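# Push utility cart through self-closing door into yellow bay

## Task

Bring the utility cart through the self-closing door into the other room and park it in the yellow bay. All four wheels must sit inside the tape, none touching it. The case of copy paper must end up in the cart's top tray with no part of it overhanging the tray's edges. The door must be closed at the finish. Either robot or both may be used. No robot may fall over or be left leaning, or the task fails.

## Robot and tools

ROBOTS. r1 and r2 are identical Hello Robot Stretch 4 units. Each has an omni-wheel base, a lift on a vertical mast, an arm that telescopes forward, a wrist (yaw, pitch, roll) and a two-finger gripper. Each is about 1.6 m tall, and its base edge lies within 0.23 m of its base origin.

FRAMES. Base frame: origin on the floor below the base centre, x forward, y left, z up, in metres. hand_pose (a point between the open fingertips) is reported in this frame and may be slightly off. Odometry frame: the base frame as it was at scene start. base_odometry only integrates wheel rotation, so slip looks like travel. Heading is in rad, left positive, -3.142 to 3.142. Each robot reports in its own frames, so judge where the robots are relative to each other only from images, lidar_m and wrist_depth_mm.

move. Arguments: r1, r2, cameras, blocking. blocking must be false; otherwise the call is refused. The call returns in about 0.5 s while motion continues. A robot you omit receives no new command. Inside one robot's entry:
- base: an offset from where the base last reported itself, not a pose. translate_m drives straight, forward positive, -2 to 2 m. strafe_m slides sideways, left positive, -2 to 2 m. rotate_rad turns in place, counter-clockwise positive, -3.2 to 3.2 rad. translate_m and strafe_m can be combined into one straight diagonal; rotate_rad must go alone.
- joints: absolute targets by name. lift_m 0 to 1.2 m. arm_m 0 to 0.55 m. wrist_yaw_rad -1.134 to 4.276 (0 forward, positive left, 3.14 folded back). wrist_pitch_rad -1.117 to 4.259 (0 level, 1.57 pointing down). wrist_roll_rad -1.117 to 4.259 (positive clockwise, seen from behind). gripper_m -0.038 to 0.141 m, the fingertip gap, reading up to 0.015 off. A target outside its range is clipped to the limit and the result reports it.
- pace: "slow", "default", "fast" or "max". speeds: a top speed for a given joint (not gripper_m).
- contact_limits: 0 (gentlest) to 1, for arm_m, lift_m, translate_m, strafe_m, rotate_rad, placed next to the matching command. The default is 0.5. A base limit stays in force until the next action that includes base.
- end_of_arm: "enable_torque", sent on its own, re-powers wrist or gripper motors that have shut off.
A new move replaces targets only for the joints or base it names; everything else keeps running. An unknown key makes the call invalid. Any other out-of-range value gets the call refused, and then later move/wait/finished_scene calls in that reply are skipped. An unplanned stop during a call also skips them.

wait: seconds 0 to 10. It returns early once any commanded robot comes to rest. stop: brakes every running motion on both robots and re-brakes slack wheels. zoom_image: camera plus region [x0,y0,x1,y1] in pixels from the top-left corner, at most 504x504, of that camera's latest image. finished_scene: scene is the current scene number. It cannot be undone, and the goal must hold with the robots idle. Every tool accepts cameras: r1/r2 _head_camera, _head_left_camera, _head_right_camera, _wrist_camera, or "all". Omitting it gives all cameras; [] gives none.

RESULTS. "move: r1 done; r2 time_out" shows each moved robot's outcome. "earlier move" (from wait(0)) shows how earlier moves stand. "as last shown" lists robots this call did not name; their status lines read "not commanded". "pictures" lists the images in order; frames can lag the state slightly.
Statuses:
- done: for the base, the wheels turned the full amount.
- moving: still running.
- off_target: came to rest short of the target and may still push.
- contact_stop: blocked; that motion goes slack.
- time_out: the motion ran 14 s and its target is dropped.
- limit_stop_at_own_body: stopped against the robot's own body.
- limit_stop_at_tilt: lean over 6 degrees; lift, arm and wheels go slack until the lean drops.
- torque_fault: a wrist or gripper motor went limp; send enable_torque.
on_its_own reports uncommanded behaviour, such as slack joints or base or abnormal rest current. Other readings:
- lidar_m: 12 horizontal ranges in metres, 30-degree sectors, the 1st straight ahead, going counter-clockwise (4th left, 7th behind, 10th right). "-" means nothing seen or closer than 0.25 m. It ignores glass and thin legs.
- wrist_depth_mm: a 7x7 grid from the top left, 100 to 2000 mm.
- base_tilt: forward/right in degrees, about 3 degrees of bias.
- turned_by_wheels vs turned_by_imu: a summed gap of about 0.1 rad suggests a hit or slip.
- motor_effort: % of maximum, with the peak in brackets.
- servo_current: mA.
A slack lift sinks several cm; slack wheels may roll.

PACE NUMBERS. Base speed is 0.1/0.3/0.4/0.6 m/s and 1/2/3/4 rad/s for slow/default/fast/max. Lift is 0.15 to 0.5 m/s; arm is 0.1 to 0.7 m/s. A lift above 0.2 m lowers the base's top speed. No action exceeds 15 s.

GRIPPING. Command a gap more than 0.015 below the object's width; about 0.06 below resists pulling. Use -0.02 or less to close behind a handle. Closing on the other robot's fingers counts as a robot-robot press. A grip is not confirmed by the reading; look for a rise in gripper servo_current. With 1 kg in hand keep lift_m's contact limit at 0.15 or more; with 2 kg, 0.3 or more. Arm pushes stop only after roughly 15 to 40 N even at limit 0. For a gentle press, use limit 0 and a target 1 to 3 mm past contact.

SELF-COLLISION. Risky poses:
- the gripper over the base with lift below about 0.2 m (0.45 m if pointing down);
- pitch below -0.2 combined with roll below -0.4 or above 4;
- yaw+pitch below about -1.1;
- with the wrist folded back past yaw 2.7, even a small tilt or roll;
- retracting the arm with the lift at 0.05 m or lower.

CAUTIONS. Robots pressing hard against each other fails the scene; once bases touch, any further drive presses hard. Two robots given the same drive can differ by about 3 cm per metre, which strains a shared load and can tip a robot. With over 1 kg in hand and arm_m above 0.2, turning, driving or braking fast can tip the robot; steady hard pushes or pulls with a raised gripper can too. Avoid drops, slams, releasing moving items and forceful shoves. Occasionally loose objects get nudged. Simulated time advances while you think, so running moves continue, and base offsets count from the last reported position.

Each tool is called after "Call:" by a JSON object that holds its "fn" and its "kwargs", one argument or row to a line.

## Session

Call:
{"fn": "move", "kwargs": {

}}

Scene clock: 0.00 s.
r1.base_odometry: x=+0.000 y=+0.000 heading=+0.000
r1.turned_by_wheels: +0.000
r1.turned_by_imu: +0.000
r1.base_tilt: forward=-1.6 right=+1.3
r1.lidar_m: 1.92 2.25 3.81 1.93 0.97 0.84 0.83 0.93 0.77 0.76 0.93 1.59
r1.base_status: not commanded
r1.joint_positions: lift_m=+0.127 arm_m=+0.000 wrist_yaw_rad=+3.089 wrist_pitch_rad=+0.002 wrist_roll_rad=+0.000 gripper_m=+0.056
r1.joint_status: not commanded
r1.measured_speeds: all 0
r1.motor_effort: lift_m=+20 arm_m=-4 wheel_0=+0 wheel_1=+1 wheel_2=+1
r1.servo_current: wrist_yaw_rad=39 wrist_pitch_rad=46 wrist_roll_rad=65 gripper_m=39
r1.hand_pose: x=-0.1125 y=+0.1024 z=+0.3046 quat_wxyz=(+0.026, -0.001, +0.000, +1.000) (m; r1's base frame)
r1.wrist_depth_mm: 137 138 - - - - - / 113 139 - - - - - / 117 140 224 - - - - / 137 161 - - - - - / - - - - - - - / - - 191 - 187 - - / 842 759 750 788 788 732 768
r2.base_odometry: x=+0.000 y=+0.000 heading=+0.000
r2.turned_by_wheels: +0.000
r2.turned_by_imu: +0.000
r2.base_tilt: forward=-0.6 right=+0.1
r2.lidar_m: 2.02 1.45 1.40 1.49 2.01 2.22 2.34 3.17 1.60 3.62 2.59 2.46
r2.base_status: not commanded
r2.joint_positions: lift_m=+0.295 arm_m=+0.000 wrist_yaw_rad=+3.133 wrist_pitch_rad=+0.002 wrist_roll_rad=+0.000 gripper_m=+0.056
r2.joint_status: not commanded
r2.measured_speeds: all 0
r2.motor_effort: lift_m=+18 arm_m=-4 wheel_0=+0 wheel_1=-1 wheel_2=+0
r2.servo_current: wrist_yaw_rad=46 wrist_pitch_rad=39 wrist_roll_rad=46 gripper_m=59
r2.hand_pose: x=-0.1167 y=+0.0898 z=+0.4727 quat_wxyz=(+0.004, -0.001, +0.000, +1.000) (m; r2's base frame)
r2.wrist_depth_mm: - 140 - - - - - / - 126 150 - - - - / - 130 185 - - - - / 144 143 272 - - - - / 229 - - - - - - / 226 1576 196 1576 190 1618 1464 / 226 1060 1138 - - 1025 1060
pictures: r1_head_camera, r1_head_left_camera, r1_head_right_camera, r1_wrist_camera, r2_head_camera, r2_head_left_camera, r2_head_right_camera, r2_wrist_camera
Images, in order (width x height): r1_head_camera 420x560, r1_head_left_camera 420x672, r1_head_right_camera 420x672, r1_wrist_camera 616x392, r2_head_camera 420x560, r2_head_left_camera 420x672, r2_head_right_camera 420x672, r2_wrist_camera 616x392.

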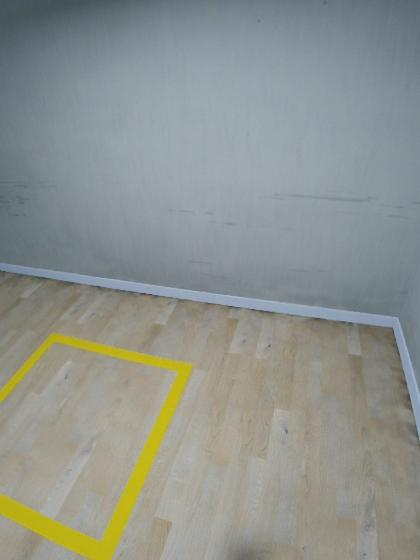

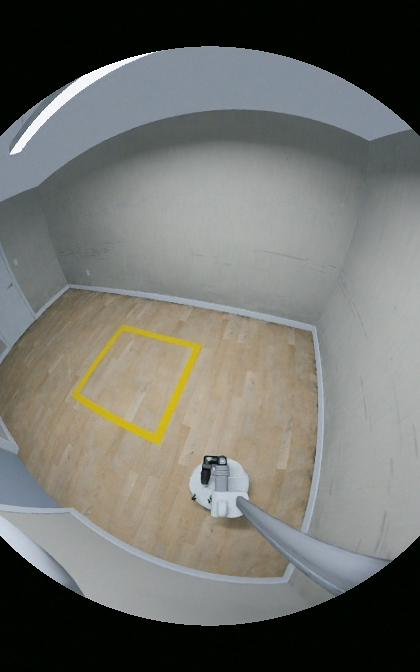

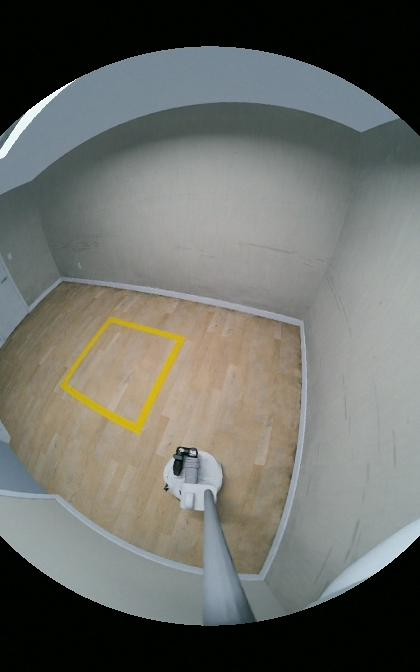

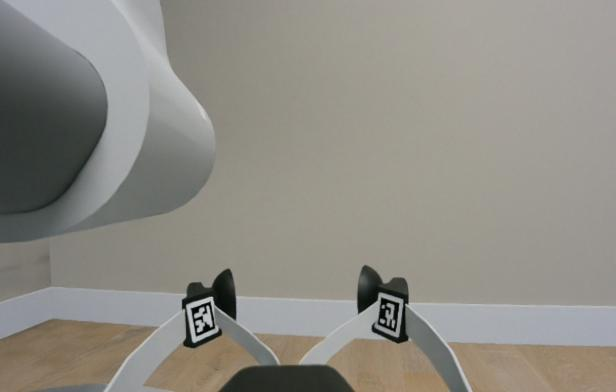

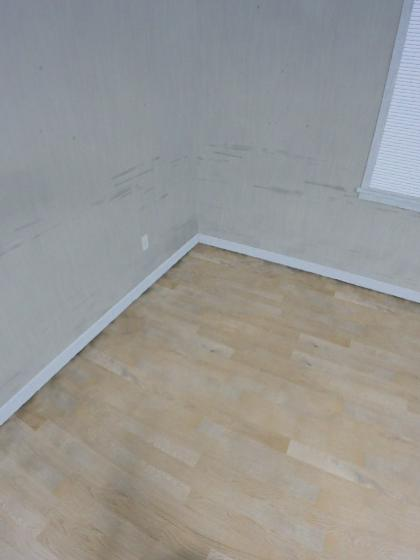

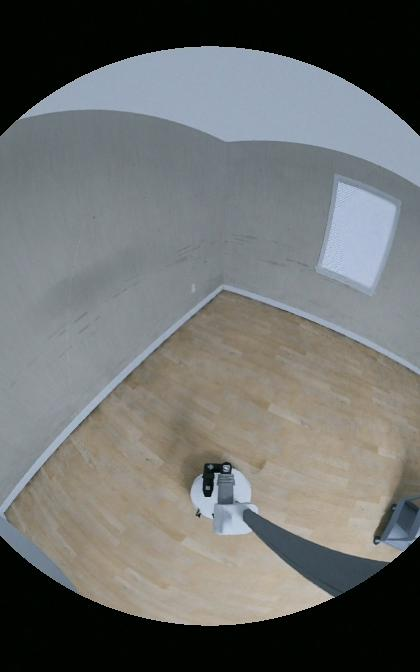

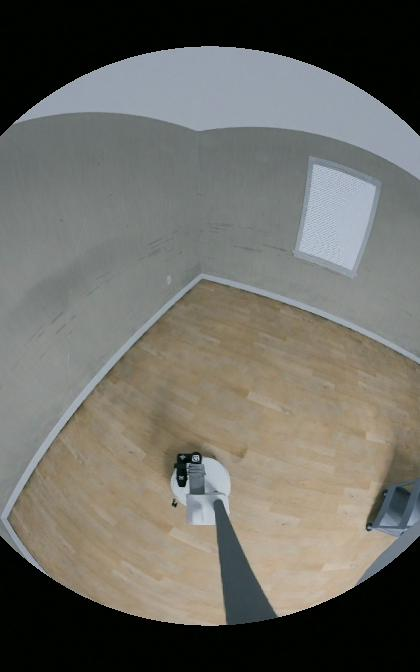

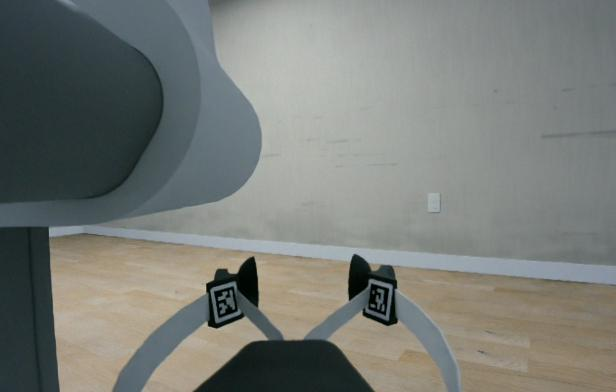

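Call:
{"fn": "move", "kwargs": {
  "r1": {"base":{"rotate_rad":1.5}},
  "r2": {"base":{"rotate_rad":-1.6}},
  "blocking": false,
  "cameras": []
}}

Call:
{"fn": "wait", "kwargs": {
  "seconds": 3,
  "cameras": []
}}

Call:
{"fn": "wait", "kwargs": {
  "seconds": 0.3
}}

Scene clock: 4.13 s.
move: r1 moving; r2 moving
r1.base_odometry: x=+0.000 y=+0.000 heading=+0.252
r1.turned_by_wheels: +0.252
r1.turned_by_imu: +0.252
r1.base_tilt: forward=-1.6 right=+1.2
r1.lidar_m: 1.98 2.71 3.66 1.25 0.89 0.80 0.87 0.80 0.77 0.82 1.11 1.92
r1.base_status: rotate_rad moving
r1.joint_positions: lift_m=+0.127 arm_m=+0.000 wrist_yaw_rad=+3.089 wrist_pitch_rad=+0.002 wrist_roll_rad=+0.000 gripper_m=+0.056
r1.joint_status: not commanded
r1.measured_speeds: translate_m=-0.001 strafe_m=-0.001 rotate_rad=+0.980 lift_m=+0.000 arm_m=+0.000 wrist_yaw_rad=+0.000 wrist_pitch_rad=+0.000 wrist_roll_rad=+0.000
r1.motor_effort: lift_m=+20(20) arm_m=-4(4) wheel_0=-8(9) wheel_1=-6(9) wheel_2=-7(7)
r1.servo_current: wrist_yaw_rad=59(59) wrist_pitch_rad=39(46) wrist_roll_rad=46(59) gripper_m=39(39)
r1.hand_pose: x=-0.1125 y=+0.1024 z=+0.3046 quat_wxyz=(+0.026, -0.001, +0.000, +1.000) (m; r1's base frame)
r1.wrist_depth_mm: 136 138 - - - - - / 113 139 - - - - - / 114 140 226 - - - - / 137 160 - - - - - / - - - - - - - / - 1060 190 - 187 - - / 778 750 750 798 750 699 732
r2.base_odometry: x=+0.000 y=+0.000 heading=-0.252
r2.turned_by_wheels: -0.252
r2.turned_by_imu: -0.244
r2.base_tilt: forward=-0.7 right=+0.1
r2.lidar_m: 2.52 1.62 1.40 1.40 1.67 2.23 2.24 2.64 1.59 1.63 2.93 2.49
r2.base_status: rotate_rad moving
r2.joint_positions: lift_m=+0.295 arm_m=+0.000 wrist_yaw_rad=+3.133 wrist_pitch_rad=+0.002 wrist_roll_rad=+0.000 gripper_m=+0.056
r2.joint_status: not commanded
r2.measured_speeds: translate_m=+0.000 strafe_m=+0.000 rotate_rad=-0.974 lift_m=+0.000 arm_m=+0.000 wrist_yaw_rad=+0.000 wrist_pitch_rad=+0.000 wrist_roll_rad=+0.000
r2.motor_effort: lift_m=+18(18) arm_m=-4(4) wheel_0=+8(9) wheel_1=+8(10) wheel_2=+9(11)
r2.servo_current: wrist_yaw_rad=33(52) wrist_pitch_rad=39(46) wrist_roll_rad=52(52) gripper_m=39(59)
r2.hand_pose: x=-0.1167 y=+0.0898 z=+0.4727 quat_wxyz=(+0.004, -0.001, +0.000, +1.000) (m; r2's base frame)
r2.wrist_depth_mm: - 141 - - - - - / - 127 150 - - - - / - 130 184 - - - - / 144 143 272 - - - - / 229 - - - - - - / 227 1576 196 1576 190 1661 1464 / 226 1060 1138 - - 1060 1060
pictures: none
No camera images: "cameras" was empty.

Scene clock: 5.67 s.
earlier move: r1 done; r2 moving
r1.base_odometry: x=+0.000 y=+0.000 heading=+1.500
r1.turned_by_wheels: +1.248
r1.turned_by_imu: +1.255
r1.base_tilt: forward=-1.6 right=+1.3
r1.lidar_m: 2.26 1.04 0.83 0.83 0.95 0.78 0.77 0.87 1.39 1.93 2.10 3.36
r1.base_status: done
r1.joint_positions: lift_m=+0.127 arm_m=+0.000 wrist_yaw_rad=+3.089 wrist_pitch_rad=+0.002 wrist_roll_rad=+0.000 gripper_m=+0.056
r1.joint_status: not commanded
r1.measured_speeds: all 0
r1.motor_effort: lift_m=+20(20) arm_m=-4(4) wheel_0=+0(10) wheel_1=+0(9) wheel_2=+1(8)
r1.servo_current: wrist_yaw_rad=33(65) wrist_pitch_rad=33(52) wrist_roll_rad=52(65) gripper_m=39(46)
r1.hand_pose: x=-0.1125 y=+0.1024 z=+0.3046 quat_wxyz=(+0.026, -0.001, +0.000, +1.000) (m; r1's base frame)
r1.wrist_depth_mm: 136 139 - - - - - / 113 139 - - - - - / 117 140 228 - - - - / 137 161 - - - - - / - - - - - - - / - - 190 - 187 - - / 842 750 759 143 741 741 768
r2.base_odometry: x=+0.000 y=+0.000 heading=-1.599
r2.turned_by_wheels: -1.347
r2.turned_by_imu: -1.311
r2.base_tilt: forward=-0.6 right=+0.1
r2.lidar_m: 3.66 2.60 2.46 2.05 1.48 1.40 1.48 2.00 2.23 2.30 3.11 1.63
r2.base_status: rotate_rad moving
r2.joint_positions: lift_m=+0.295 arm_m=+0.000 wrist_yaw_rad=+3.133 wrist_pitch_rad=+0.002 wrist_roll_rad=+0.000 gripper_m=+0.056
r2.joint_status: not commanded
r2.measured_speeds: all 0
r2.motor_effort: lift_m=+18(18) arm_m=-4(4) wheel_0=+2(11) wheel_1=+2(11) wheel_2=+4(11)
r2.servo_current: wrist_yaw_rad=39(59) wrist_pitch_rad=39(46) wrist_roll_rad=52(52) gripper_m=39(59)
r2.hand_pose: x=-0.1167 y=+0.0898 z=+0.4727 quat_wxyz=(+0.004, -0.001, +0.000, +1.000) (m; r2's base frame)
r2.wrist_depth_mm: - 140 - - - - - / - 126 142 - - - - / - 130 185 - - - - / 144 143 227 - - - - / 229 - - - - - - / 228 1537 196 1336 190 - - / 226 1060 1138 - - 1042 1078
wait: 1.53 of 3 s (r1 has come to rest)
pictures: none
No camera images: "cameras" was empty.

Scene clock: 5.73 s.
earlier move: r2 done
r1.base_odometry: x=+0.000 y=+0.000 heading=+1.500
r1.turned_by_wheels: +0.000
r1.turned_by_imu: +0.000
r1.base_tilt: forward=-1.6 right=+1.3
r1.lidar_m: 2.23 1.05 0.85 0.83 0.95 0.77 0.77 0.89 1.41 1.92 2.15 3.40
r1.base_status: done
r1.joint_positions: lift_m=+0.127 arm_m=+0.000 wrist_yaw_rad=+3.089 wrist_pitch_rad=+0.002 wrist_roll_rad=+0.000 gripper_m=+0.056
r1.joint_status: not commanded
r1.measured_speeds: all 0
r1.motor_effort: lift_m=+20(20) arm_m=-4(4) wheel_0=+0(10) wheel_1=-1(9) wheel_2=+1(8)
r1.servo_current: wrist_yaw_rad=65(65) wrist_pitch_rad=52(52) wrist_roll_rad=59(65) gripper_m=39(46)
r1.hand_pose: x=-0.1125 y=+0.1024 z=+0.3046 quat_wxyz=(+0.026, -0.001, +0.000, +1.000) (m; r1's base frame)
r1.wrist_depth_mm: 136 139 - - - - - / 113 139 - - - - - / 118 139 229 - - - - / 137 162 - - - - - / - - - - - - - / - - 190 - 187 - - / 842 741 750 143 750 741 768
r2.base_odometry: x=+0.000 y=+0.000 heading=-1.599
r2.turned_by_wheels: +0.000
r2.turned_by_imu: +0.000
r2.base_tilt: forward=-0.7 right=+0.0
r2.lidar_m: 3.69 2.62 2.47 2.04 1.47 1.41 1.46 1.99 2.24 2.30 3.11 1.60
r2.base_status: done
r2.joint_positions: lift_m=+0.295 arm_m=+0.000 wrist_yaw_rad=+3.133 wrist_pitch_rad=+0.002 wrist_roll_rad=+0.000 gripper_m=+0.056
r2.joint_status: not commanded
r2.measured_speeds: all 0
r2.motor_effort: lift_m=+18(18) arm_m=-4(4) wheel_0=+5(11) wheel_1=+3(11) wheel_2=+5(11)
r2.servo_current: wrist_yaw_rad=39(59) wrist_pitch_rad=39(46) wrist_roll_rad=39(52) gripper_m=46(59)
r2.hand_pose: x=-0.1167 y=+0.0898 z=+0.4727 quat_wxyz=(+0.004, -0.001, +0.000, +1.000) (m; r2's base frame)
r2.wrist_depth_mm: - 140 - - - - - / - 126 142 - - - - / - 130 185 - - - - / 144 144 226 - - - - / 229 - - - - - - / 227 1576 196 1308 190 - - / 226 1060 1160 - - 1042 1060
wait: 0.07 of 0.3 s (r2 has come to rest)
pictures: r1_head_camera, r1_head_left_camera, r1_head_right_camera, r1_wrist_camera, r2_head_camera, r2_head_left_camera, r2_head_right_camera, r2_wrist_camera
Images, in order (width x height): r1_head_camera 420x560, r1_head_left_camera 420x672, r1_head_right_camera 420x672, r1_wrist_camera 616x392, r2_head_camera 420x560, r2_head_left_camera 420x672, r2_head_right_camera 420x672, r2_wrist_camera 616x392.

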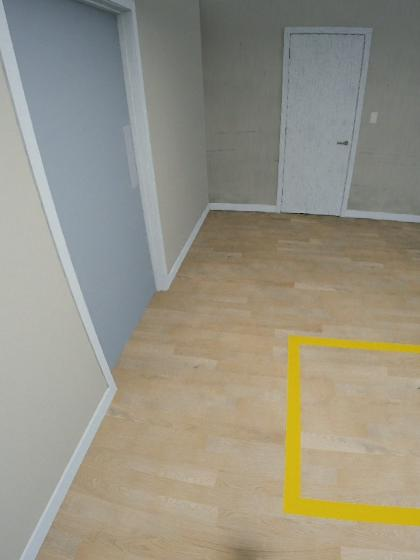

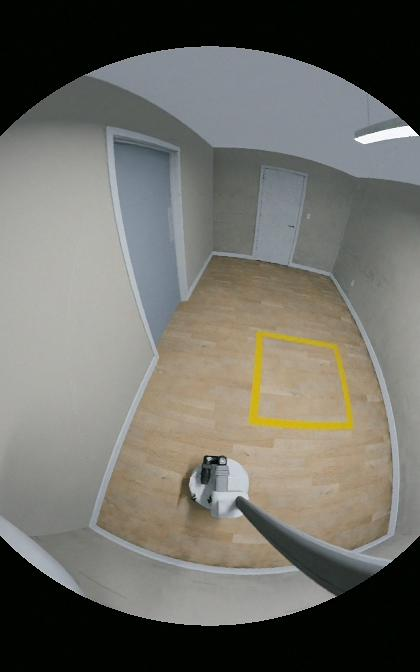

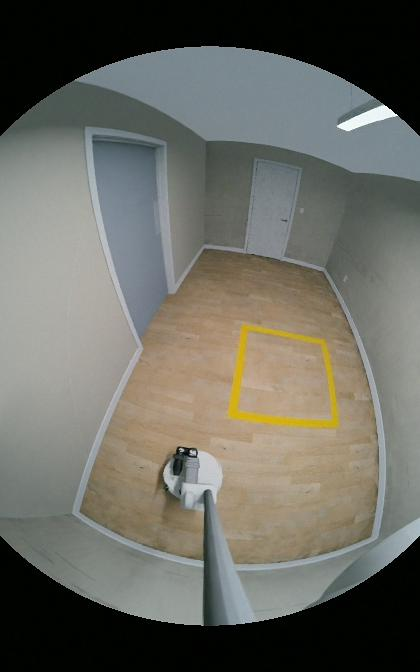

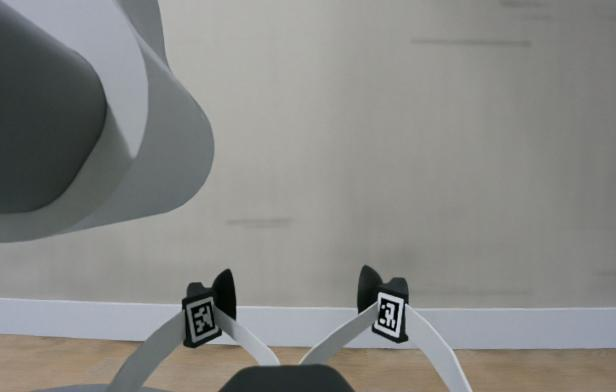

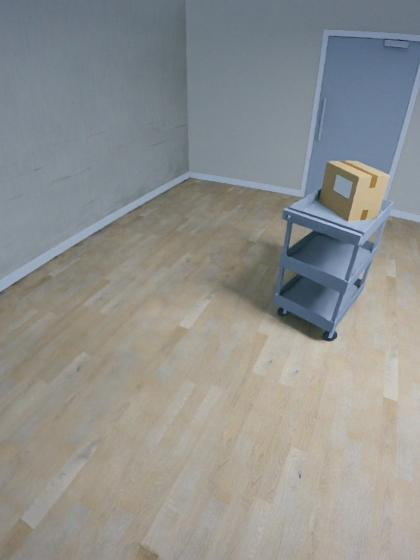

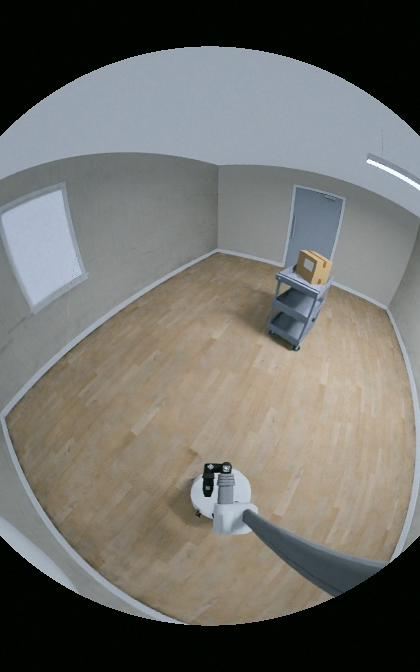

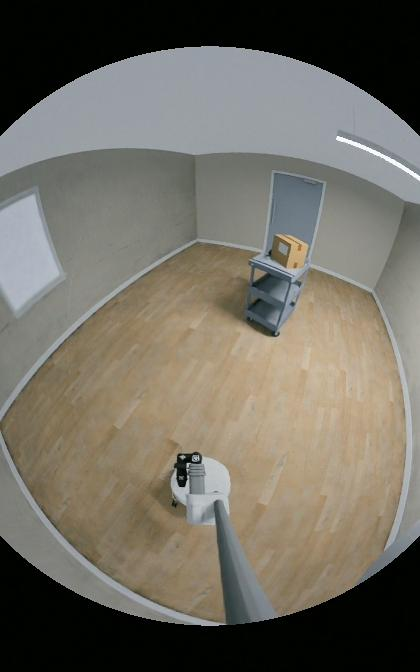

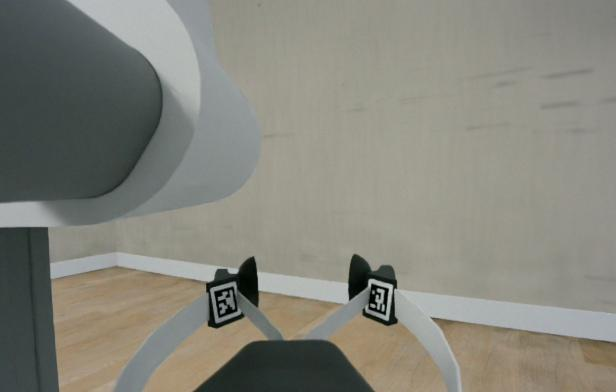

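Call:
{"fn": "zoom_image", "kwargs": {
  "camera": "r2_head_camera",
  "region": [250, 10, 420, 350]
}}

Call:
{"fn": "zoom_image", "kwargs": {
  "camera": "r1_head_camera",
  "region": [0, 0, 220, 400]
}}

Call:
{"fn": "zoom_image", "kwargs": {
  "camera": "r2_head_camera",
  "region": [270, 150, 400, 260]
}}

Scaled by 1.482 from the camera's 420x560 image, which has a finer 1200x1600 frame.

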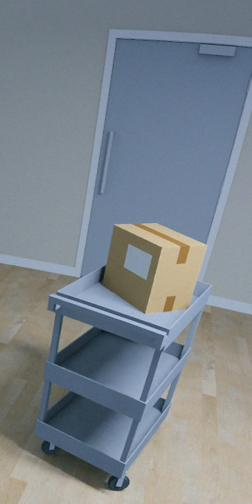

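Scaled by 1.260 from the camera's 420x560 image, which has a finer 600x800 frame.

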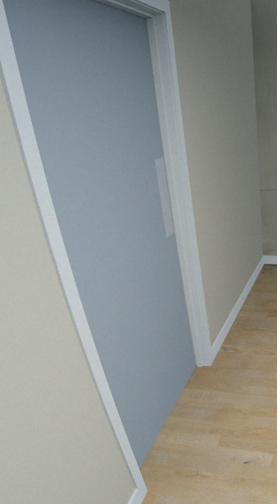

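Scaled by 3.877 from the camera's 420x560 image, which has a finer 1200x1600 frame.

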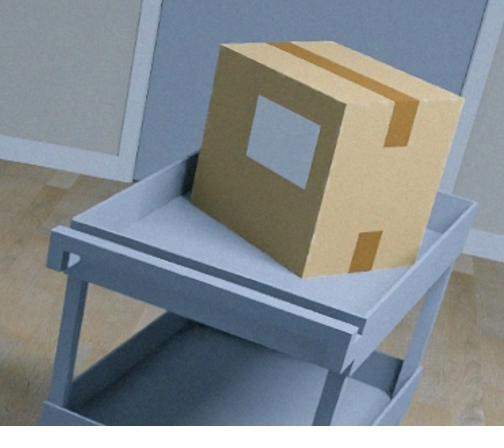

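Call:
{"fn": "move", "kwargs": {
  "r1": {"base":{"rotate_rad":1.40},"joints":{"lift_m":0.75}},
  "r2": {"base":{"rotate_rad":-0.35},"joints":{"lift_m":0.6}},
  "blocking": false,
  "cameras": []
}}

Call:
{"fn": "wait", "kwargs": {
  "seconds": 3,
  "cameras": []
}}

Call:
{"fn": "wait", "kwargs": {
  "seconds": 1.5
}}

Scene clock: 69.77 s.
move: r1 moving; r2 moving
r1.base_odometry: x=+0.000 y=+0.000 heading=+1.752
r1.turned_by_wheels: +0.252
r1.turned_by_imu: +0.253
r1.base_tilt: forward=-1.6 right=+1.2
r1.lidar_m: 1.37 0.92 0.82 0.86 0.83 0.77 0.79 1.03 1.94 1.99 2.53 3.91
r1.base_status: rotate_rad moving
r1.joint_positions: lift_m=+0.164 arm_m=+0.000 wrist_yaw_rad=+3.089 wrist_pitch_rad=+0.002 wrist_roll_rad=+0.000 gripper_m=+0.056
r1.joint_status: lift_m moving
r1.measured_speeds: translate_m=-0.001 strafe_m=-0.001 rotate_rad=+0.981 lift_m=+0.146 arm_m=+0.000 wrist_yaw_rad=+0.000 wrist_pitch_rad=+0.000 wrist_roll_rad=+0.000
r1.motor_effort: lift_m=+27(27) arm_m=-4(4) wheel_0=-10(10) wheel_1=-6(9) wheel_2=-7(7)
r1.servo_current: wrist_yaw_rad=46(52) wrist_pitch_rad=39(46) wrist_roll_rad=65(65) gripper_m=39(46)
r1.hand_pose: x=-0.1125 y=+0.1024 z=+0.3421 quat_wxyz=(+0.026, -0.001, +0.000, +1.000) (m; r1's base frame)
r1.wrist_depth_mm: 136 139 - - - - - / 113 139 - - - - - / 118 139 229 - - - - / 137 162 - - - - - / - - - - - - - / - - 190 - 188 - - / 917 809 820 143 768 - -
r2.base_odometry: x=+0.000 y=+0.000 heading=-1.838
r2.turned_by_wheels: -0.239
r2.turned_by_imu: -0.232
r2.base_tilt: forward=-0.7 right=+0.1
r2.lidar_m: 1.63 2.90 2.50 2.51 1.60 1.41 1.42 1.68 2.19 2.24 2.60 1.59
r2.base_status: rotate_rad moving
r2.joint_positions: lift_m=+0.333 arm_m=+0.000 wrist_yaw_rad=+3.133 wrist_pitch_rad=+0.002 wrist_roll_rad=+0.000 gripper_m=+0.056
r2.joint_status: lift_m moving
r2.measured_speeds: translate_m=+0.000 strafe_m=+0.001 rotate_rad=-0.697 lift_m=+0.146 arm_m=+0.000 wrist_yaw_rad=+0.000 wrist_pitch_rad=+0.000 wrist_roll_rad=+0.000
r2.motor_effort: lift_m=+26(26) arm_m=-4(4) wheel_0=+5(10) wheel_1=+5(9) wheel_2=+5(11)
r2.servo_current: wrist_yaw_rad=46(52) wrist_pitch_rad=39(46) wrist_roll_rad=52(59) gripper_m=46(52)
r2.hand_pose: x=-0.1167 y=+0.0898 z=+0.5104 quat_wxyz=(+0.004, -0.001, +0.000, +1.000) (m; r2's base frame)
r2.wrist_depth_mm: - 141 - - - - - / - 126 141 - - - - / - 129 185 - - - - / 144 144 207 - - - - / 229 - - - - - - / 227 1499 192 171 190 - - / 227 1118 1229 - - 1098 1118
pictures: none
No camera images: "cameras" was empty.

Scene clock: 71.57 s.
earlier move: r1 moving; r2 done
r1.base_odometry: x=+0.000 y=+0.000 heading=+2.899
r1.turned_by_wheels: +1.147
r1.turned_by_imu: +1.154
r1.base_tilt: forward=-1.6 right=+1.3
r1.lidar_m: 0.84 0.86 0.81 0.76 0.80 1.14 1.90 2.03 2.75 3.53 1.23 0.88
r1.base_status: done
r1.joint_positions: lift_m=+0.660 arm_m=+0.000 wrist_yaw_rad=+3.089 wrist_pitch_rad=+0.002 wrist_roll_rad=+0.000 gripper_m=+0.056
r1.joint_status: lift_m moving
r1.measured_speeds: translate_m=+0.000 strafe_m=+0.000 rotate_rad=+0.000 lift_m=+0.237 arm_m=+0.000 wrist_yaw_rad=+0.000 wrist_pitch_rad=+0.000 wrist_roll_rad=+0.000
r1.motor_effort: lift_m=+26(29) arm_m=-4(4) wheel_0=-4(10) wheel_1=-2(10) wheel_2=-2(8)
r1.servo_current: wrist_yaw_rad=52(72) wrist_pitch_rad=33(52) wrist_roll_rad=65(65) gripper_m=39(52)
r1.hand_pose: x=-0.1125 y=+0.1024 z=+0.8374 quat_wxyz=(+0.026, -0.001, +0.000, +1.000) (m; r1's base frame)
r1.wrist_depth_mm: 136 138 - - - - - / 113 139 - - - - - / 118 140 271 - - - - / 137 161 - - - - - / - - - - - - - / - - 193 - 187 - - / 1921 1708 1756 153 1921 - -
r2.base_odometry: x=+0.000 y=+0.000 heading=-1.948
r2.turned_by_wheels: -0.111
r2.turned_by_imu: -0.108
r2.base_tilt: forward=-0.7 right=+0.1
r2.lidar_m: 1.62 3.14 2.51 2.47 1.77 1.42 1.41 1.56 2.23 2.21 2.44 2.26
r2.base_status: done
r2.joint_positions: lift_m=+0.600 arm_m=+0.000 wrist_yaw_rad=+3.133 wrist_pitch_rad=+0.002 wrist_roll_rad=+0.000 gripper_m=+0.056
r2.joint_status: all done
r2.measured_speeds: all 0
r2.motor_effort: lift_m=+21(26) arm_m=-4(4) wheel_0=+3(10) wheel_1=+1(9) wheel_2=+3(11)
r2.servo_current: wrist_yaw_rad=46(65) wrist_pitch_rad=39(46) wrist_roll_rad=46(59) gripper_m=52(52)
r2.hand_pose: x=-0.1167 y=+0.0898 z=+0.7775 quat_wxyz=(+0.004, -0.001, +0.000, +1.000) (m; r2's base frame)
r2.wrist_depth_mm: - 141 - - - - - / - 126 141 - - - - / - 129 184 - - - - / 144 143 217 - - - - / 220 - - - - - - / 220 - 189 - 188 - - / 224 1537 - - - - -
wait: 1.80 of 3 s (r2 has come to rest)
pictures: none
No camera images: "cameras" was empty.

Scene clock: 72.63 s.
earlier move: r1 done
r1.base_odometry: x=+0.000 y=+0.000 heading=+2.899
r1.turned_by_wheels: +0.000
r1.turned_by_imu: +0.000
r1.base_tilt: forward=-1.6 right=+1.3
r1.lidar_m: 0.83 0.89 0.82 0.77 0.82 1.11 1.92 2.05 2.76 3.53 1.23 0.90
r1.base_status: done
r1.joint_positions: lift_m=+0.749 arm_m=+0.000 wrist_yaw_rad=+3.089 wrist_pitch_rad=+0.002 wrist_roll_rad=+0.000 gripper_m=+0.056
r1.joint_status: all done
r1.measured_speeds: all 0
r1.motor_effort: lift_m=+25(29) arm_m=-4(4) wheel_0=-4(10) wheel_1=-2(10) wheel_2=-1(8)
r1.servo_current: wrist_yaw_rad=46(72) wrist_pitch_rad=39(52) wrist_roll_rad=59(65) gripper_m=39(52)
r1.hand_pose: x=-0.1125 y=+0.1024 z=+0.9271 quat_wxyz=(+0.026, -0.001, +0.000, +1.000) (m; r1's base frame)
r1.wrist_depth_mm: 136 139 - - - - - / 113 139 - - - - - / 117 140 271 - - - - / 137 161 - - - - - / - - - - - - - / - - 193 - 187 - - / - 164 - 153 - - -
r2.base_odometry: x=+0.000 y=+0.000 heading=-1.948
r2.turned_by_wheels: +0.000
r2.turned_by_imu: +0.000
r2.base_tilt: forward=-0.7 right=+0.0
r2.lidar_m: 1.64 3.13 2.51 2.50 1.76 1.42 1.40 1.56 2.27 2.21 2.46 2.30
r2.base_status: done
r2.joint_positions: lift_m=+0.600 arm_m=+0.000 wrist_yaw_rad=+3.133 wrist_pitch_rad=+0.002 wrist_roll_rad=+0.000 gripper_m=+0.056
r2.joint_status: all done
r2.measured_speeds: all 0
r2.motor_effort: lift_m=+21(26) arm_m=-4(4) wheel_0=+4(10) wheel_1=+2(9) wheel_2=+3(11)
r2.servo_current: wrist_yaw_rad=46(65) wrist_pitch_rad=39(46) wrist_roll_rad=46(59) gripper_m=52(52)
r2.hand_pose: x=-0.1167 y=+0.0898 z=+0.7775 quat_wxyz=(+0.004, -0.001, +0.000, +1.000) (m; r2's base frame)
r2.wrist_depth_mm: - 141 - - - - - / - 126 141 - - - - / - 129 185 - - - - / 144 143 217 - - - - / 220 - - - - - - / 220 - 190 - 188 - - / 225 1576 - - - - -
wait: 1.07 of 1.5 s (r1 has come to rest)
pictures: r1_head_camera, r1_head_left_camera, r1_head_right_camera, r1_wrist_camera, r2_head_camera, r2_head_left_camera, r2_head_right_camera, r2_wrist_camera
Images, in order (width x height): r1_head_camera 420x560, r1_head_left_camera 420x672, r1_head_right_camera 420x672, r1_wrist_camera 616x392, r2_head_camera 420x560, r2_head_left_camera 420x672, r2_head_right_camera 420x672, r2_wrist_camera 616x392.

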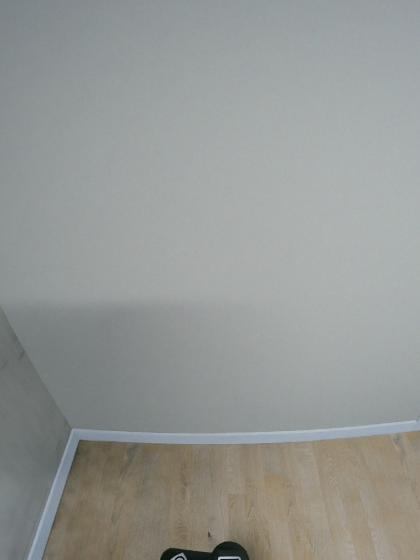

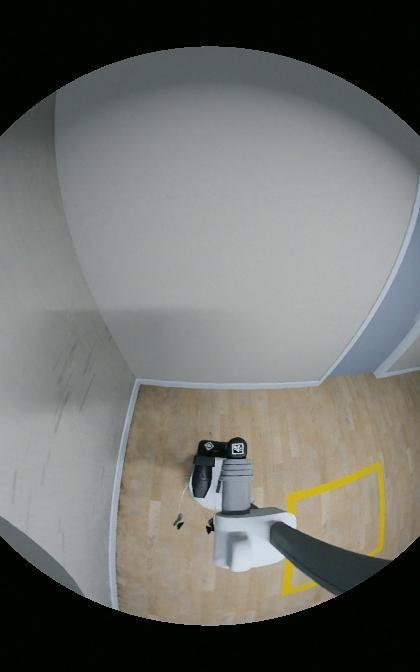

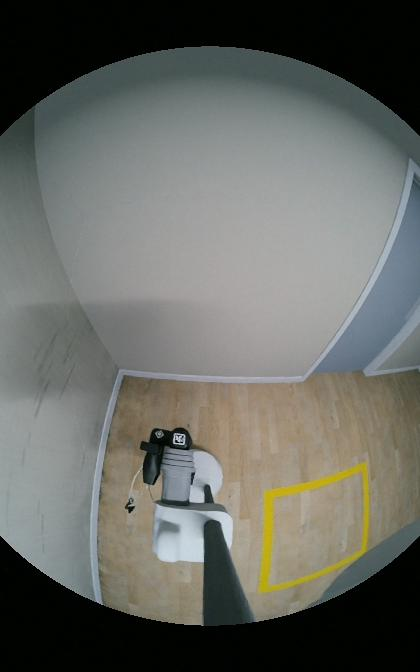

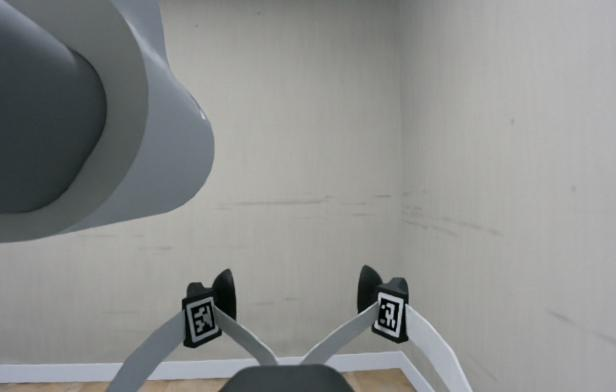

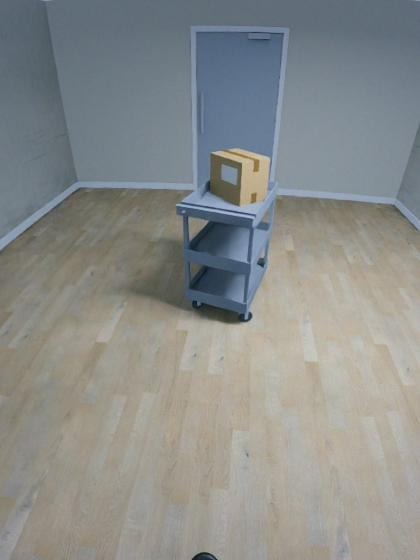

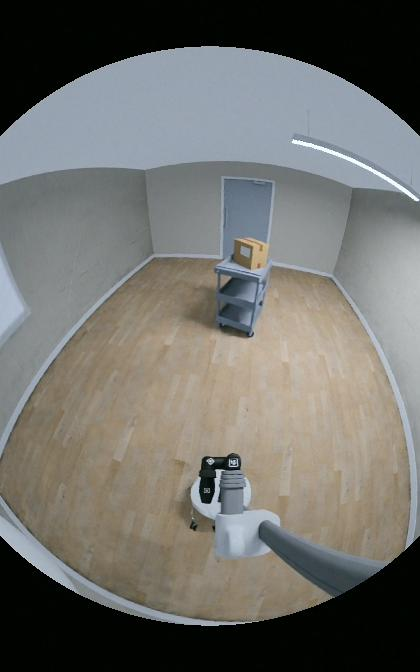

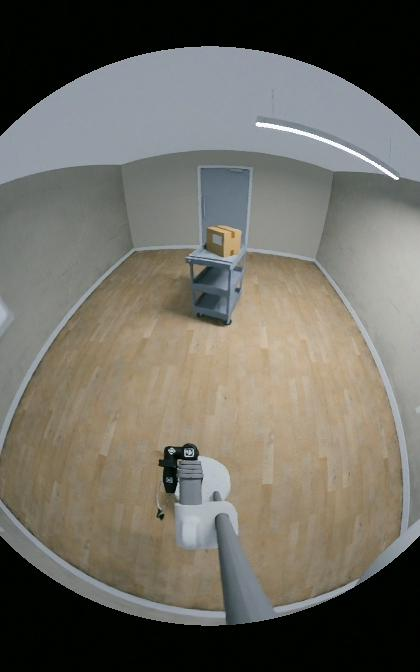

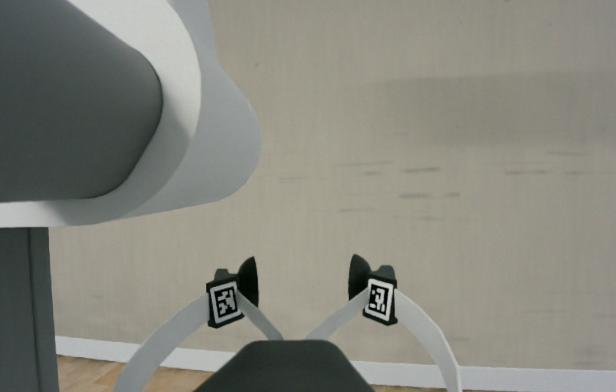

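Call:
{"fn": "move", "kwargs": {
  "r1": {"base":{"strafe_m":-1.5},"joints":{"wrist_yaw_rad":0,"gripper_m":0.0}},
  "r2": {"base":{"rotate_rad":-0.2},"joints":{"wrist_yaw_rad":0,"gripper_m":0.1}},
  "blocking": false,
  "cameras": []
}}

Call:
{"fn": "wait", "kwargs": {
  "seconds": 2.5,
  "cameras": []
}}

Call:
{"fn": "move", "kwargs": {
  "r2": {"base":{"strafe_m":0.3,"translate_m":0.4}},
  "blocking": false,
  "cameras": []
}}

Call:
{"fn": "wait", "kwargs": {
  "seconds": 3,
  "cameras": []
}}

Call:
{"fn": "wait", "kwargs": {
  "seconds": 2
}}

Scene clock: 87.43 s.
move: r1 moving; r2 moving
r1.base_odometry: x=+0.009 y=+0.035 heading=+2.899
r1.turned_by_wheels: +0.000
r1.turned_by_imu: +0.000
r1.base_tilt: forward=-1.6 right=+1.3
r1.lidar_m: 0.82 0.87 0.86 0.79 0.84 1.15 1.92 2.02 2.77 3.53 1.24 0.89
r1.base_status: strafe_m moving
r1.joint_positions: lift_m=+0.749 arm_m=+0.000 wrist_yaw_rad=+2.503 wrist_pitch_rad=+0.002 wrist_roll_rad=+0.000 gripper_m=+0.037
r1.joint_status: wrist_yaw_rad moving; gripper_m moving
r1.measured_speeds: translate_m=+0.001 strafe_m=-0.141 rotate_rad=-0.003 lift_m=+0.000 arm_m=+0.000 wrist_yaw_rad=-1.819 wrist_pitch_rad=+0.000 wrist_roll_rad=+0.000
r1.motor_effort: lift_m=+25(25) arm_m=-4(4) wheel_0=+9(9) wheel_1=-10(11) wheel_2=+1(3)
r1.servo_current: wrist_yaw_rad=65(124) wrist_pitch_rad=39(52) wrist_roll_rad=46(78) gripper_m=104(104)
r1.hand_pose: x=-0.0085 y=+0.2421 z=+0.9271 quat_wxyz=(+0.314, -0.001, +0.000, +0.949) (m; r1's base frame)
r1.wrist_depth_mm: - - - - - - - / - - - - - - - / - - - - - - - / - - - - - - - / - - - - - - - / - - 195 - 186 - - / - 144 1921 138 - - -
r2.base_odometry: x=+0.000 y=+0.000 heading=-2.131
r2.turned_by_wheels: -0.182
r2.turned_by_imu: -0.177
r2.base_tilt: forward=-0.7 right=+0.0
r2.lidar_m: 1.60 3.70 2.61 2.49 2.09 1.50 1.39 1.46 1.96 2.19 2.31 3.09
r2.base_status: rotate_rad moving
r2.joint_positions: lift_m=+0.600 arm_m=+0.000 wrist_yaw_rad=+2.569 wrist_pitch_rad=+0.002 wrist_roll_rad=+0.000 gripper_m=+0.075
r2.joint_status: wrist_yaw_rad moving; gripper_m moving
r2.measured_speeds: translate_m=+0.001 strafe_m=+0.000 rotate_rad=-0.287 lift_m=+0.000 arm_m=+0.000 wrist_yaw_rad=-1.746 wrist_pitch_rad=+0.000 wrist_roll_rad=+0.000
r2.motor_effort: lift_m=+21(21) arm_m=-4(4) wheel_0=+7(9) wheel_1=+3(10) wheel_2=+3(10)
r2.servo_current: wrist_yaw_rad=78(143) wrist_pitch_rad=46(46) wrist_roll_rad=46(59) gripper_m=104(130)
r2.hand_pose: x=-0.0241 y=+0.2297 z=+0.7775 quat_wxyz=(+0.282, -0.001, +0.000, +0.959) (m; r2's base frame)
r2.wrist_depth_mm: - - - - - - - / - - - - - - - / - - - - - - - / - - - - - - - / - - - - - - - / - - 189 - 189 - - / - 128 - - 1756 1618 1661
pictures: none
No camera images: "cameras" was empty.

Scene clock: 89.33 s.
earlier move: r1 moving; r2 done
r1.base_odometry: x=+0.135 y=+0.548 heading=+2.899
r1.turned_by_wheels: +0.000
r1.turned_by_imu: -0.003
r1.base_tilt: forward=-1.6 right=+1.3
r1.lidar_m: 0.81 0.88 1.21 1.32 1.38 1.90 1.92 2.01 2.76 3.35 1.38 0.90
r1.base_status: strafe_m moving
r1.joint_positions: lift_m=+0.750 arm_m=+0.000 wrist_yaw_rad=+0.003 wrist_pitch_rad=+0.002 wrist_roll_rad=+0.000 gripper_m=+0.001
r1.joint_status: all done
r1.measured_speeds: translate_m=+0.000 strafe_m=-0.300 rotate_rad=+0.000 lift_m=+0.000 arm_m=+0.000 wrist_yaw_rad=+0.000 wrist_pitch_rad=+0.000 wrist_roll_rad=+0.000
r1.motor_effort: lift_m=+24(25) arm_m=-4(4) wheel_0=+5(11) wheel_1=-6(11) wheel_2=-2(3)
r1.servo_current: wrist_yaw_rad=33(124) wrist_pitch_rad=39(52) wrist_roll_rad=39(78) gripper_m=52(117)
r1.hand_pose: x=+0.4596 y=-0.0866 z=+0.9272 quat_wxyz=(+1.000, +0.000, +0.001, +0.001) (m; r1's base frame)
r1.wrist_depth_mm: - - - - - - - / - - - - - 654 - / - - - - - 654 - / - - - - - 654 - / - - - - - 661 - / - - 186 203 175 654 - / - 132 157 145 145 - -
r2.base_odometry: x=+0.000 y=+0.000 heading=-2.148
r2.turned_by_wheels: -0.017
r2.turned_by_imu: -0.016
r2.base_tilt: forward=-0.7 right=+0.1
r2.lidar_m: 1.59 3.70 2.63 2.49 2.12 1.50 1.41 1.45 1.96 2.23 2.30 3.11
r2.base_status: done
r2.joint_positions: lift_m=+0.600 arm_m=+0.000 wrist_yaw_rad=+0.003 wrist_pitch_rad=+0.002 wrist_roll_rad=+0.000 gripper_m=+0.100
r2.joint_status: all done
r2.measured_speeds: all 0
r2.motor_effort: lift_m=+21(21) arm_m=-4(4) wheel_0=+2(9) wheel_1=+3(10) wheel_2=+4(10)
r2.servo_current: wrist_yaw_rad=46(143) wrist_pitch_rad=46(46) wrist_roll_rad=46(59) gripper_m=52(130)
r2.hand_pose: x=+0.4596 y=-0.0866 z=+0.7775 quat_wxyz=(+1.000, +0.000, +0.001, +0.001) (m; r2's base frame)
r2.wrist_depth_mm: - - - - - - - / - - - - - - - / - - - - - - - / - - - - - - - / - - - - - - - / - - 190 - 195 - - / 1756 1661 1618 - 1708 1576 1618
wait: 1.90 of 2.5 s (r2 has come to rest)
pictures: none
No camera images: "cameras" was empty.

Scene clock: 89.83 s.
earlier move: r1 moving
move: r2 moving
r1.base_odometry: x=+0.171 y=+0.694 heading=+2.899
r1.turned_by_wheels: +0.000
r1.turned_by_imu: -0.001
r1.base_tilt: forward=-1.6 right=+1.2
r1.lidar_m: 0.84 0.86 1.21 1.48 1.55 2.01 1.92 2.03 2.76 3.23 1.37 0.89
r1.base_status: strafe_m moving
r1.joint_positions: lift_m=+0.750 arm_m=+0.000 wrist_yaw_rad=+0.003 wrist_pitch_rad=+0.002 wrist_roll_rad=+0.000 gripper_m=+0.001
r1.joint_status: not commanded
r1.measured_speeds: translate_m=+0.000 strafe_m=-0.300 rotate_rad=+0.001 lift_m=+0.000 arm_m=+0.000 wrist_yaw_rad=+0.000 wrist_pitch_rad=+0.000 wrist_roll_rad=+0.000
r1.motor_effort: lift_m=+24(24) arm_m=-4(4) wheel_0=+6(8) wheel_1=-6(8) wheel_2=-1(1)
r1.servo_current: wrist_yaw_rad=46(65) wrist_pitch_rad=46(52) wrist_roll_rad=46(52) gripper_m=46(59)
r1.hand_pose: x=+0.4596 y=-0.0866 z=+0.9272 quat_wxyz=(+1.000, +0.000, +0.001, +0.001) (m; r1's base frame)
r1.wrist_depth_mm: - - - - 647 - - / - - - - 640 - - / - - - - 647 - - / - - - - 654 - - / - - - - 647 - - / - - 186 203 182 - - / - 132 158 145 144 - -
r2.base_odometry: x=+0.002 y=-0.034 heading=-2.148
r2.turned_by_wheels: +0.000
r2.turned_by_imu: +0.000
r2.base_tilt: forward=-0.7 right=+0.0
r2.lidar_m: 1.60 3.72 2.58 2.44 2.13 1.50 1.41 1.48 1.97 2.24 2.34 3.09
r2.base_status: translate_m moving; strafe_m moving
r2.joint_positions: lift_m=+0.600 arm_m=+0.000 wrist_yaw_rad=+0.003 wrist_pitch_rad=+0.002 wrist_roll_rad=+0.000 gripper_m=+0.100
r2.joint_status: not commanded
r2.measured_speeds: translate_m=+0.105 strafe_m=+0.079 rotate_rad=+0.000 lift_m=+0.000 arm_m=+0.000 wrist_yaw_rad=+0.000 wrist_pitch_rad=+0.000 wrist_roll_rad=+0.000
r2.motor_effort: lift_m=+21(21) arm_m=-4(4) wheel_0=-3(7) wheel_1=+12(12) wheel_2=-9(11)
r2.servo_current: wrist_yaw_rad=52(59) wrist_pitch_rad=46(46) wrist_roll_rad=52(52) gripper_m=59(59)
r2.hand_pose: x=+0.4596 y=-0.0866 z=+0.7775 quat_wxyz=(+1.000, +0.000, +0.001, +0.001) (m; r2's base frame)
r2.wrist_depth_mm: - - - - - - - / - - - - - - - / - - - - - - - / - - - - - - - / - - - - - - - / - - 190 - 195 - - / 1708 1661 1576 - 1756 1618 1618
pictures: none
No camera images: "cameras" was empty.

Scene clock: 92.40 s.
earlier move: r1 moving; r2 done
r1.base_odometry: x=+0.348 y=+1.411 heading=+2.899
r1.turned_by_wheels: +0.000
r1.turned_by_imu: -0.004
r1.base_tilt: forward=-1.6 right=+1.3
r1.lidar_m: 0.92 0.95 1.22 2.22 2.29 1.99 1.91 1.99 2.56 2.48 1.25 0.98
r1.base_status: strafe_m moving
r1.joint_positions: lift_m=+0.750 arm_m=+0.000 wrist_yaw_rad=+0.003 wrist_pitch_rad=+0.002 wrist_roll_rad=+0.000 gripper_m=+0.001
r1.joint_status: not commanded
r1.measured_speeds: translate_m=+0.001 strafe_m=-0.169 rotate_rad=-0.003 lift_m=+0.000 arm_m=+0.000 wrist_yaw_rad=+0.000 wrist_pitch_rad=+0.000 wrist_roll_rad=+0.000
r1.motor_effort: lift_m=+24(24) arm_m=-4(4) wheel_0=+0(8) wheel_1=-1(8) wheel_2=+0(2)
r1.servo_current: wrist_yaw_rad=52(72) wrist_pitch_rad=39(52) wrist_roll_rad=59(65) gripper_m=52(59)
r1.hand_pose: x=+0.4596 y=-0.0866 z=+0.9272 quat_wxyz=(+1.000, +0.000, +0.001, +0.001) (m; r1's base frame)
r1.wrist_depth_mm: 699 - - - - 741 741 / 691 - - - - 732 759 / 699 - - - - 750 750 / 699 - - - - 759 750 / 691 - - - - - 732 / 676 - 187 203 175 - 732 / 691 132 158 145 135 - 759
r2.base_odometry: x=+0.033 y=-0.499 heading=-2.148
r2.turned_by_wheels: +0.000
r2.turned_by_imu: +0.001
r2.base_tilt: forward=-0.7 right=+0.1
r2.lidar_m: 1.24 3.30 2.36 2.22 2.31 1.95 1.82 1.90 2.51 2.51 2.58 3.47
r2.base_status: done
r2.joint_positions: lift_m=+0.600 arm_m=+0.000 wrist_yaw_rad=+0.003 wrist_pitch_rad=+0.002 wrist_roll_rad=+0.000 gripper_m=+0.100
r2.joint_status: not commanded
r2.measured_speeds: all 0
r2.motor_effort: lift_m=+21(21) arm_m=-4(4) wheel_0=-3(8) wheel_1=+2(12) wheel_2=-4(12)
r2.servo_current: wrist_yaw_rad=59(59) wrist_pitch_rad=39(46) wrist_roll_rad=46(65) gripper_m=46(59)
r2.hand_pose: x=+0.4595 y=-0.0866 z=+0.7775 quat_wxyz=(+1.000, +0.000, +0.001, +0.001) (m; r2's base frame)
r2.wrist_depth_mm: - - - - - - - / - - - - - - - / - - - 1430 - - - / - - - - - - - / - - - - - - - / - - 193 161 191 - - / 1756 1661 1756 - 1708 1576 1708
wait: 2.57 of 3 s (r2 has come to rest)
pictures: none
No camera images: "cameras" was empty.

Scene clock: 93.27 s.
earlier move: r1 done
r1.base_odometry: x=+0.360 y=+1.456 heading=+2.899
r1.turned_by_wheels: +0.000
r1.turned_by_imu: +0.000
r1.base_tilt: forward=-1.6 right=+1.3
r1.lidar_m: 0.93 0.97 1.25 2.26 2.37 2.00 1.89 2.00 2.55 2.45 1.26 0.96
r1.base_status: done
r1.joint_positions: lift_m=+0.750 arm_m=+0.000 wrist_yaw_rad=+0.003 wrist_pitch_rad=+0.002 wrist_roll_rad=+0.000 gripper_m=+0.001
r1.joint_status: not commanded
r1.measured_speeds: all 0
r1.motor_effort: lift_m=+24(24) arm_m=-4(4) wheel_0=+1(8) wheel_1=+0(8) wheel_2=-1(2)
r1.servo_current: wrist_yaw_rad=46(72) wrist_pitch_rad=39(52) wrist_roll_rad=46(72) gripper_m=46(59)
r1.hand_pose: x=+0.4595 y=-0.0867 z=+0.9272 quat_wxyz=(+1.000, +0.000, +0.001, +0.001) (m; r1's base frame)
r1.wrist_depth_mm: - - - - - 741 715 / 691 - - - - 741 699 / 707 - - - - 750 715 / 715 - - - - 741 723 / 715 - - - - - 707 / 715 - 186 202 175 - 715 / - 132 158 145 145 - 723
r2.base_odometry: x=+0.033 y=-0.499 heading=-2.148
r2.turned_by_wheels: +0.000
r2.turned_by_imu: +0.000
r2.base_tilt: forward=-0.7 right=+0.0
r2.lidar_m: 1.25 3.31 2.34 2.18 2.29 1.92 1.80 1.90 2.50 2.51 2.60 3.42
r2.base_status: done
r2.joint_positions: lift_m=+0.600 arm_m=+0.000 wrist_yaw_rad=+0.003 wrist_pitch_rad=+0.002 wrist_roll_rad=+0.000 gripper_m=+0.100
r2.joint_status: not commanded
r2.measured_speeds: all 0
r2.motor_effort: lift_m=+21(21) arm_m=-4(4) wheel_0=-3(8) wheel_1=+2(12) wheel_2=-4(12)
r2.servo_current: wrist_yaw_rad=46(59) wrist_pitch_rad=33(46) wrist_roll_rad=65(65) gripper_m=46(59)
r2.hand_pose: x=+0.4595 y=-0.0866 z=+0.7775 quat_wxyz=(+1.000, +0.000, +0.001, +0.001) (m; r2's base frame)
r2.wrist_depth_mm: - - - - - - - / - - - - - - - / - - - 1430 - - - / - - - - - - - / - - - - - - - / - - 194 162 191 - - / 1756 1661 1756 - 1708 1618 1618
wait: 0.87 of 2 s (r1 has come to rest)
pictures: r1_head_camera, r1_head_left_camera, r1_head_right_camera, r1_wrist_camera, r2_head_camera, r2_head_left_camera, r2_head_right_camera, r2_wrist_camera
Images, in order (width x height): r1_head_camera 420x560, r1_head_left_camera 420x672, r1_head_right_camera 420x672, r1_wrist_camera 616x392, r2_head_camera 420x560, r2_head_left_camera 420x672, r2_head_right_camera 420x672, r2_wrist_camera 616x392.

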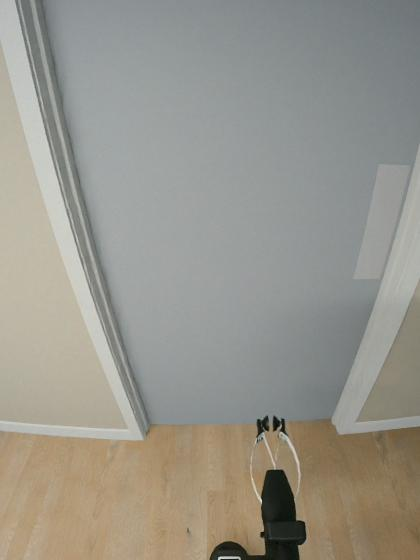

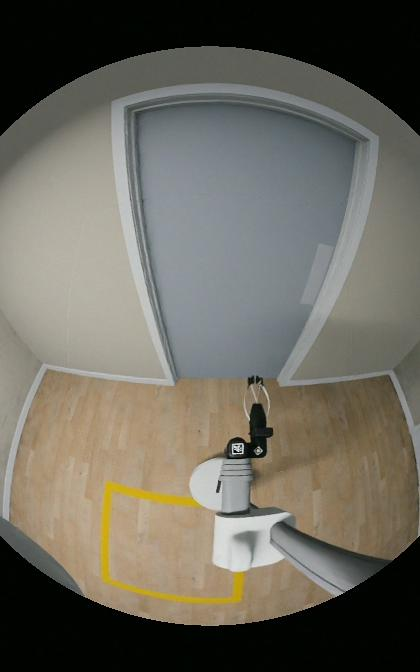

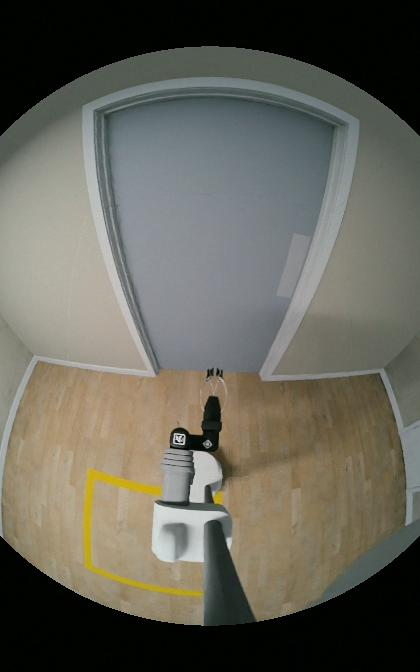

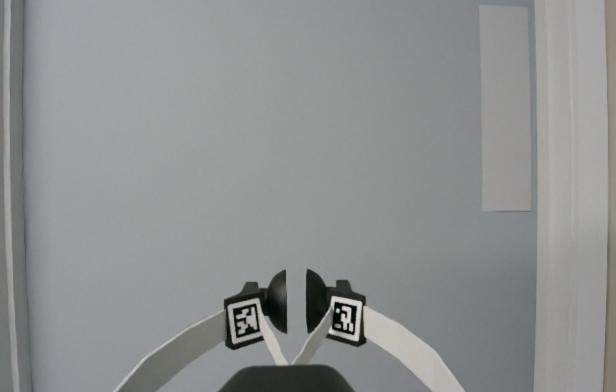

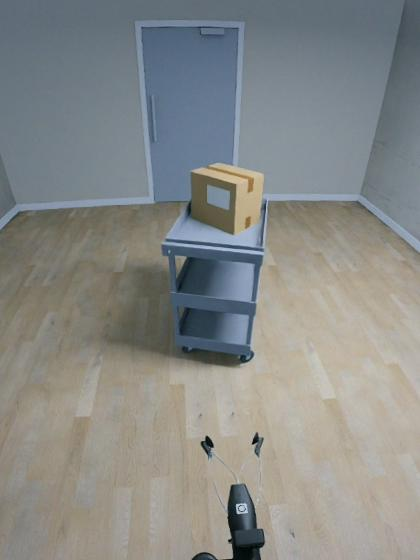

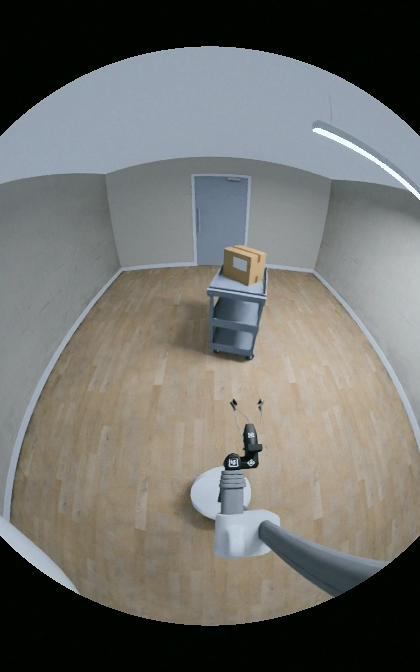

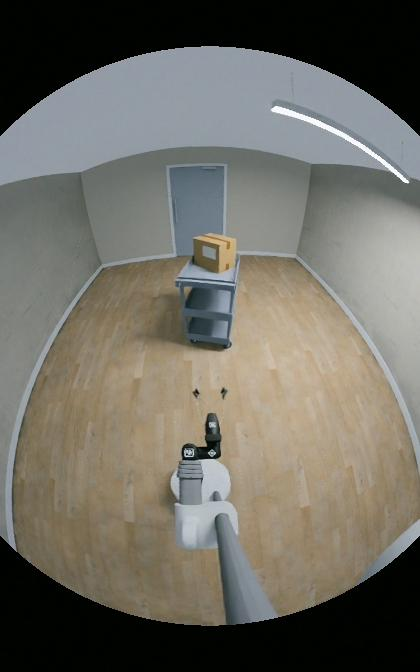

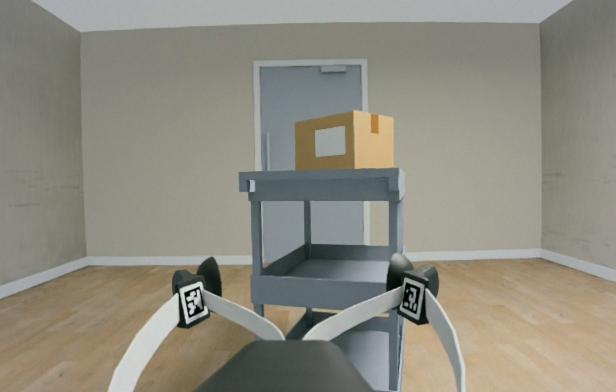

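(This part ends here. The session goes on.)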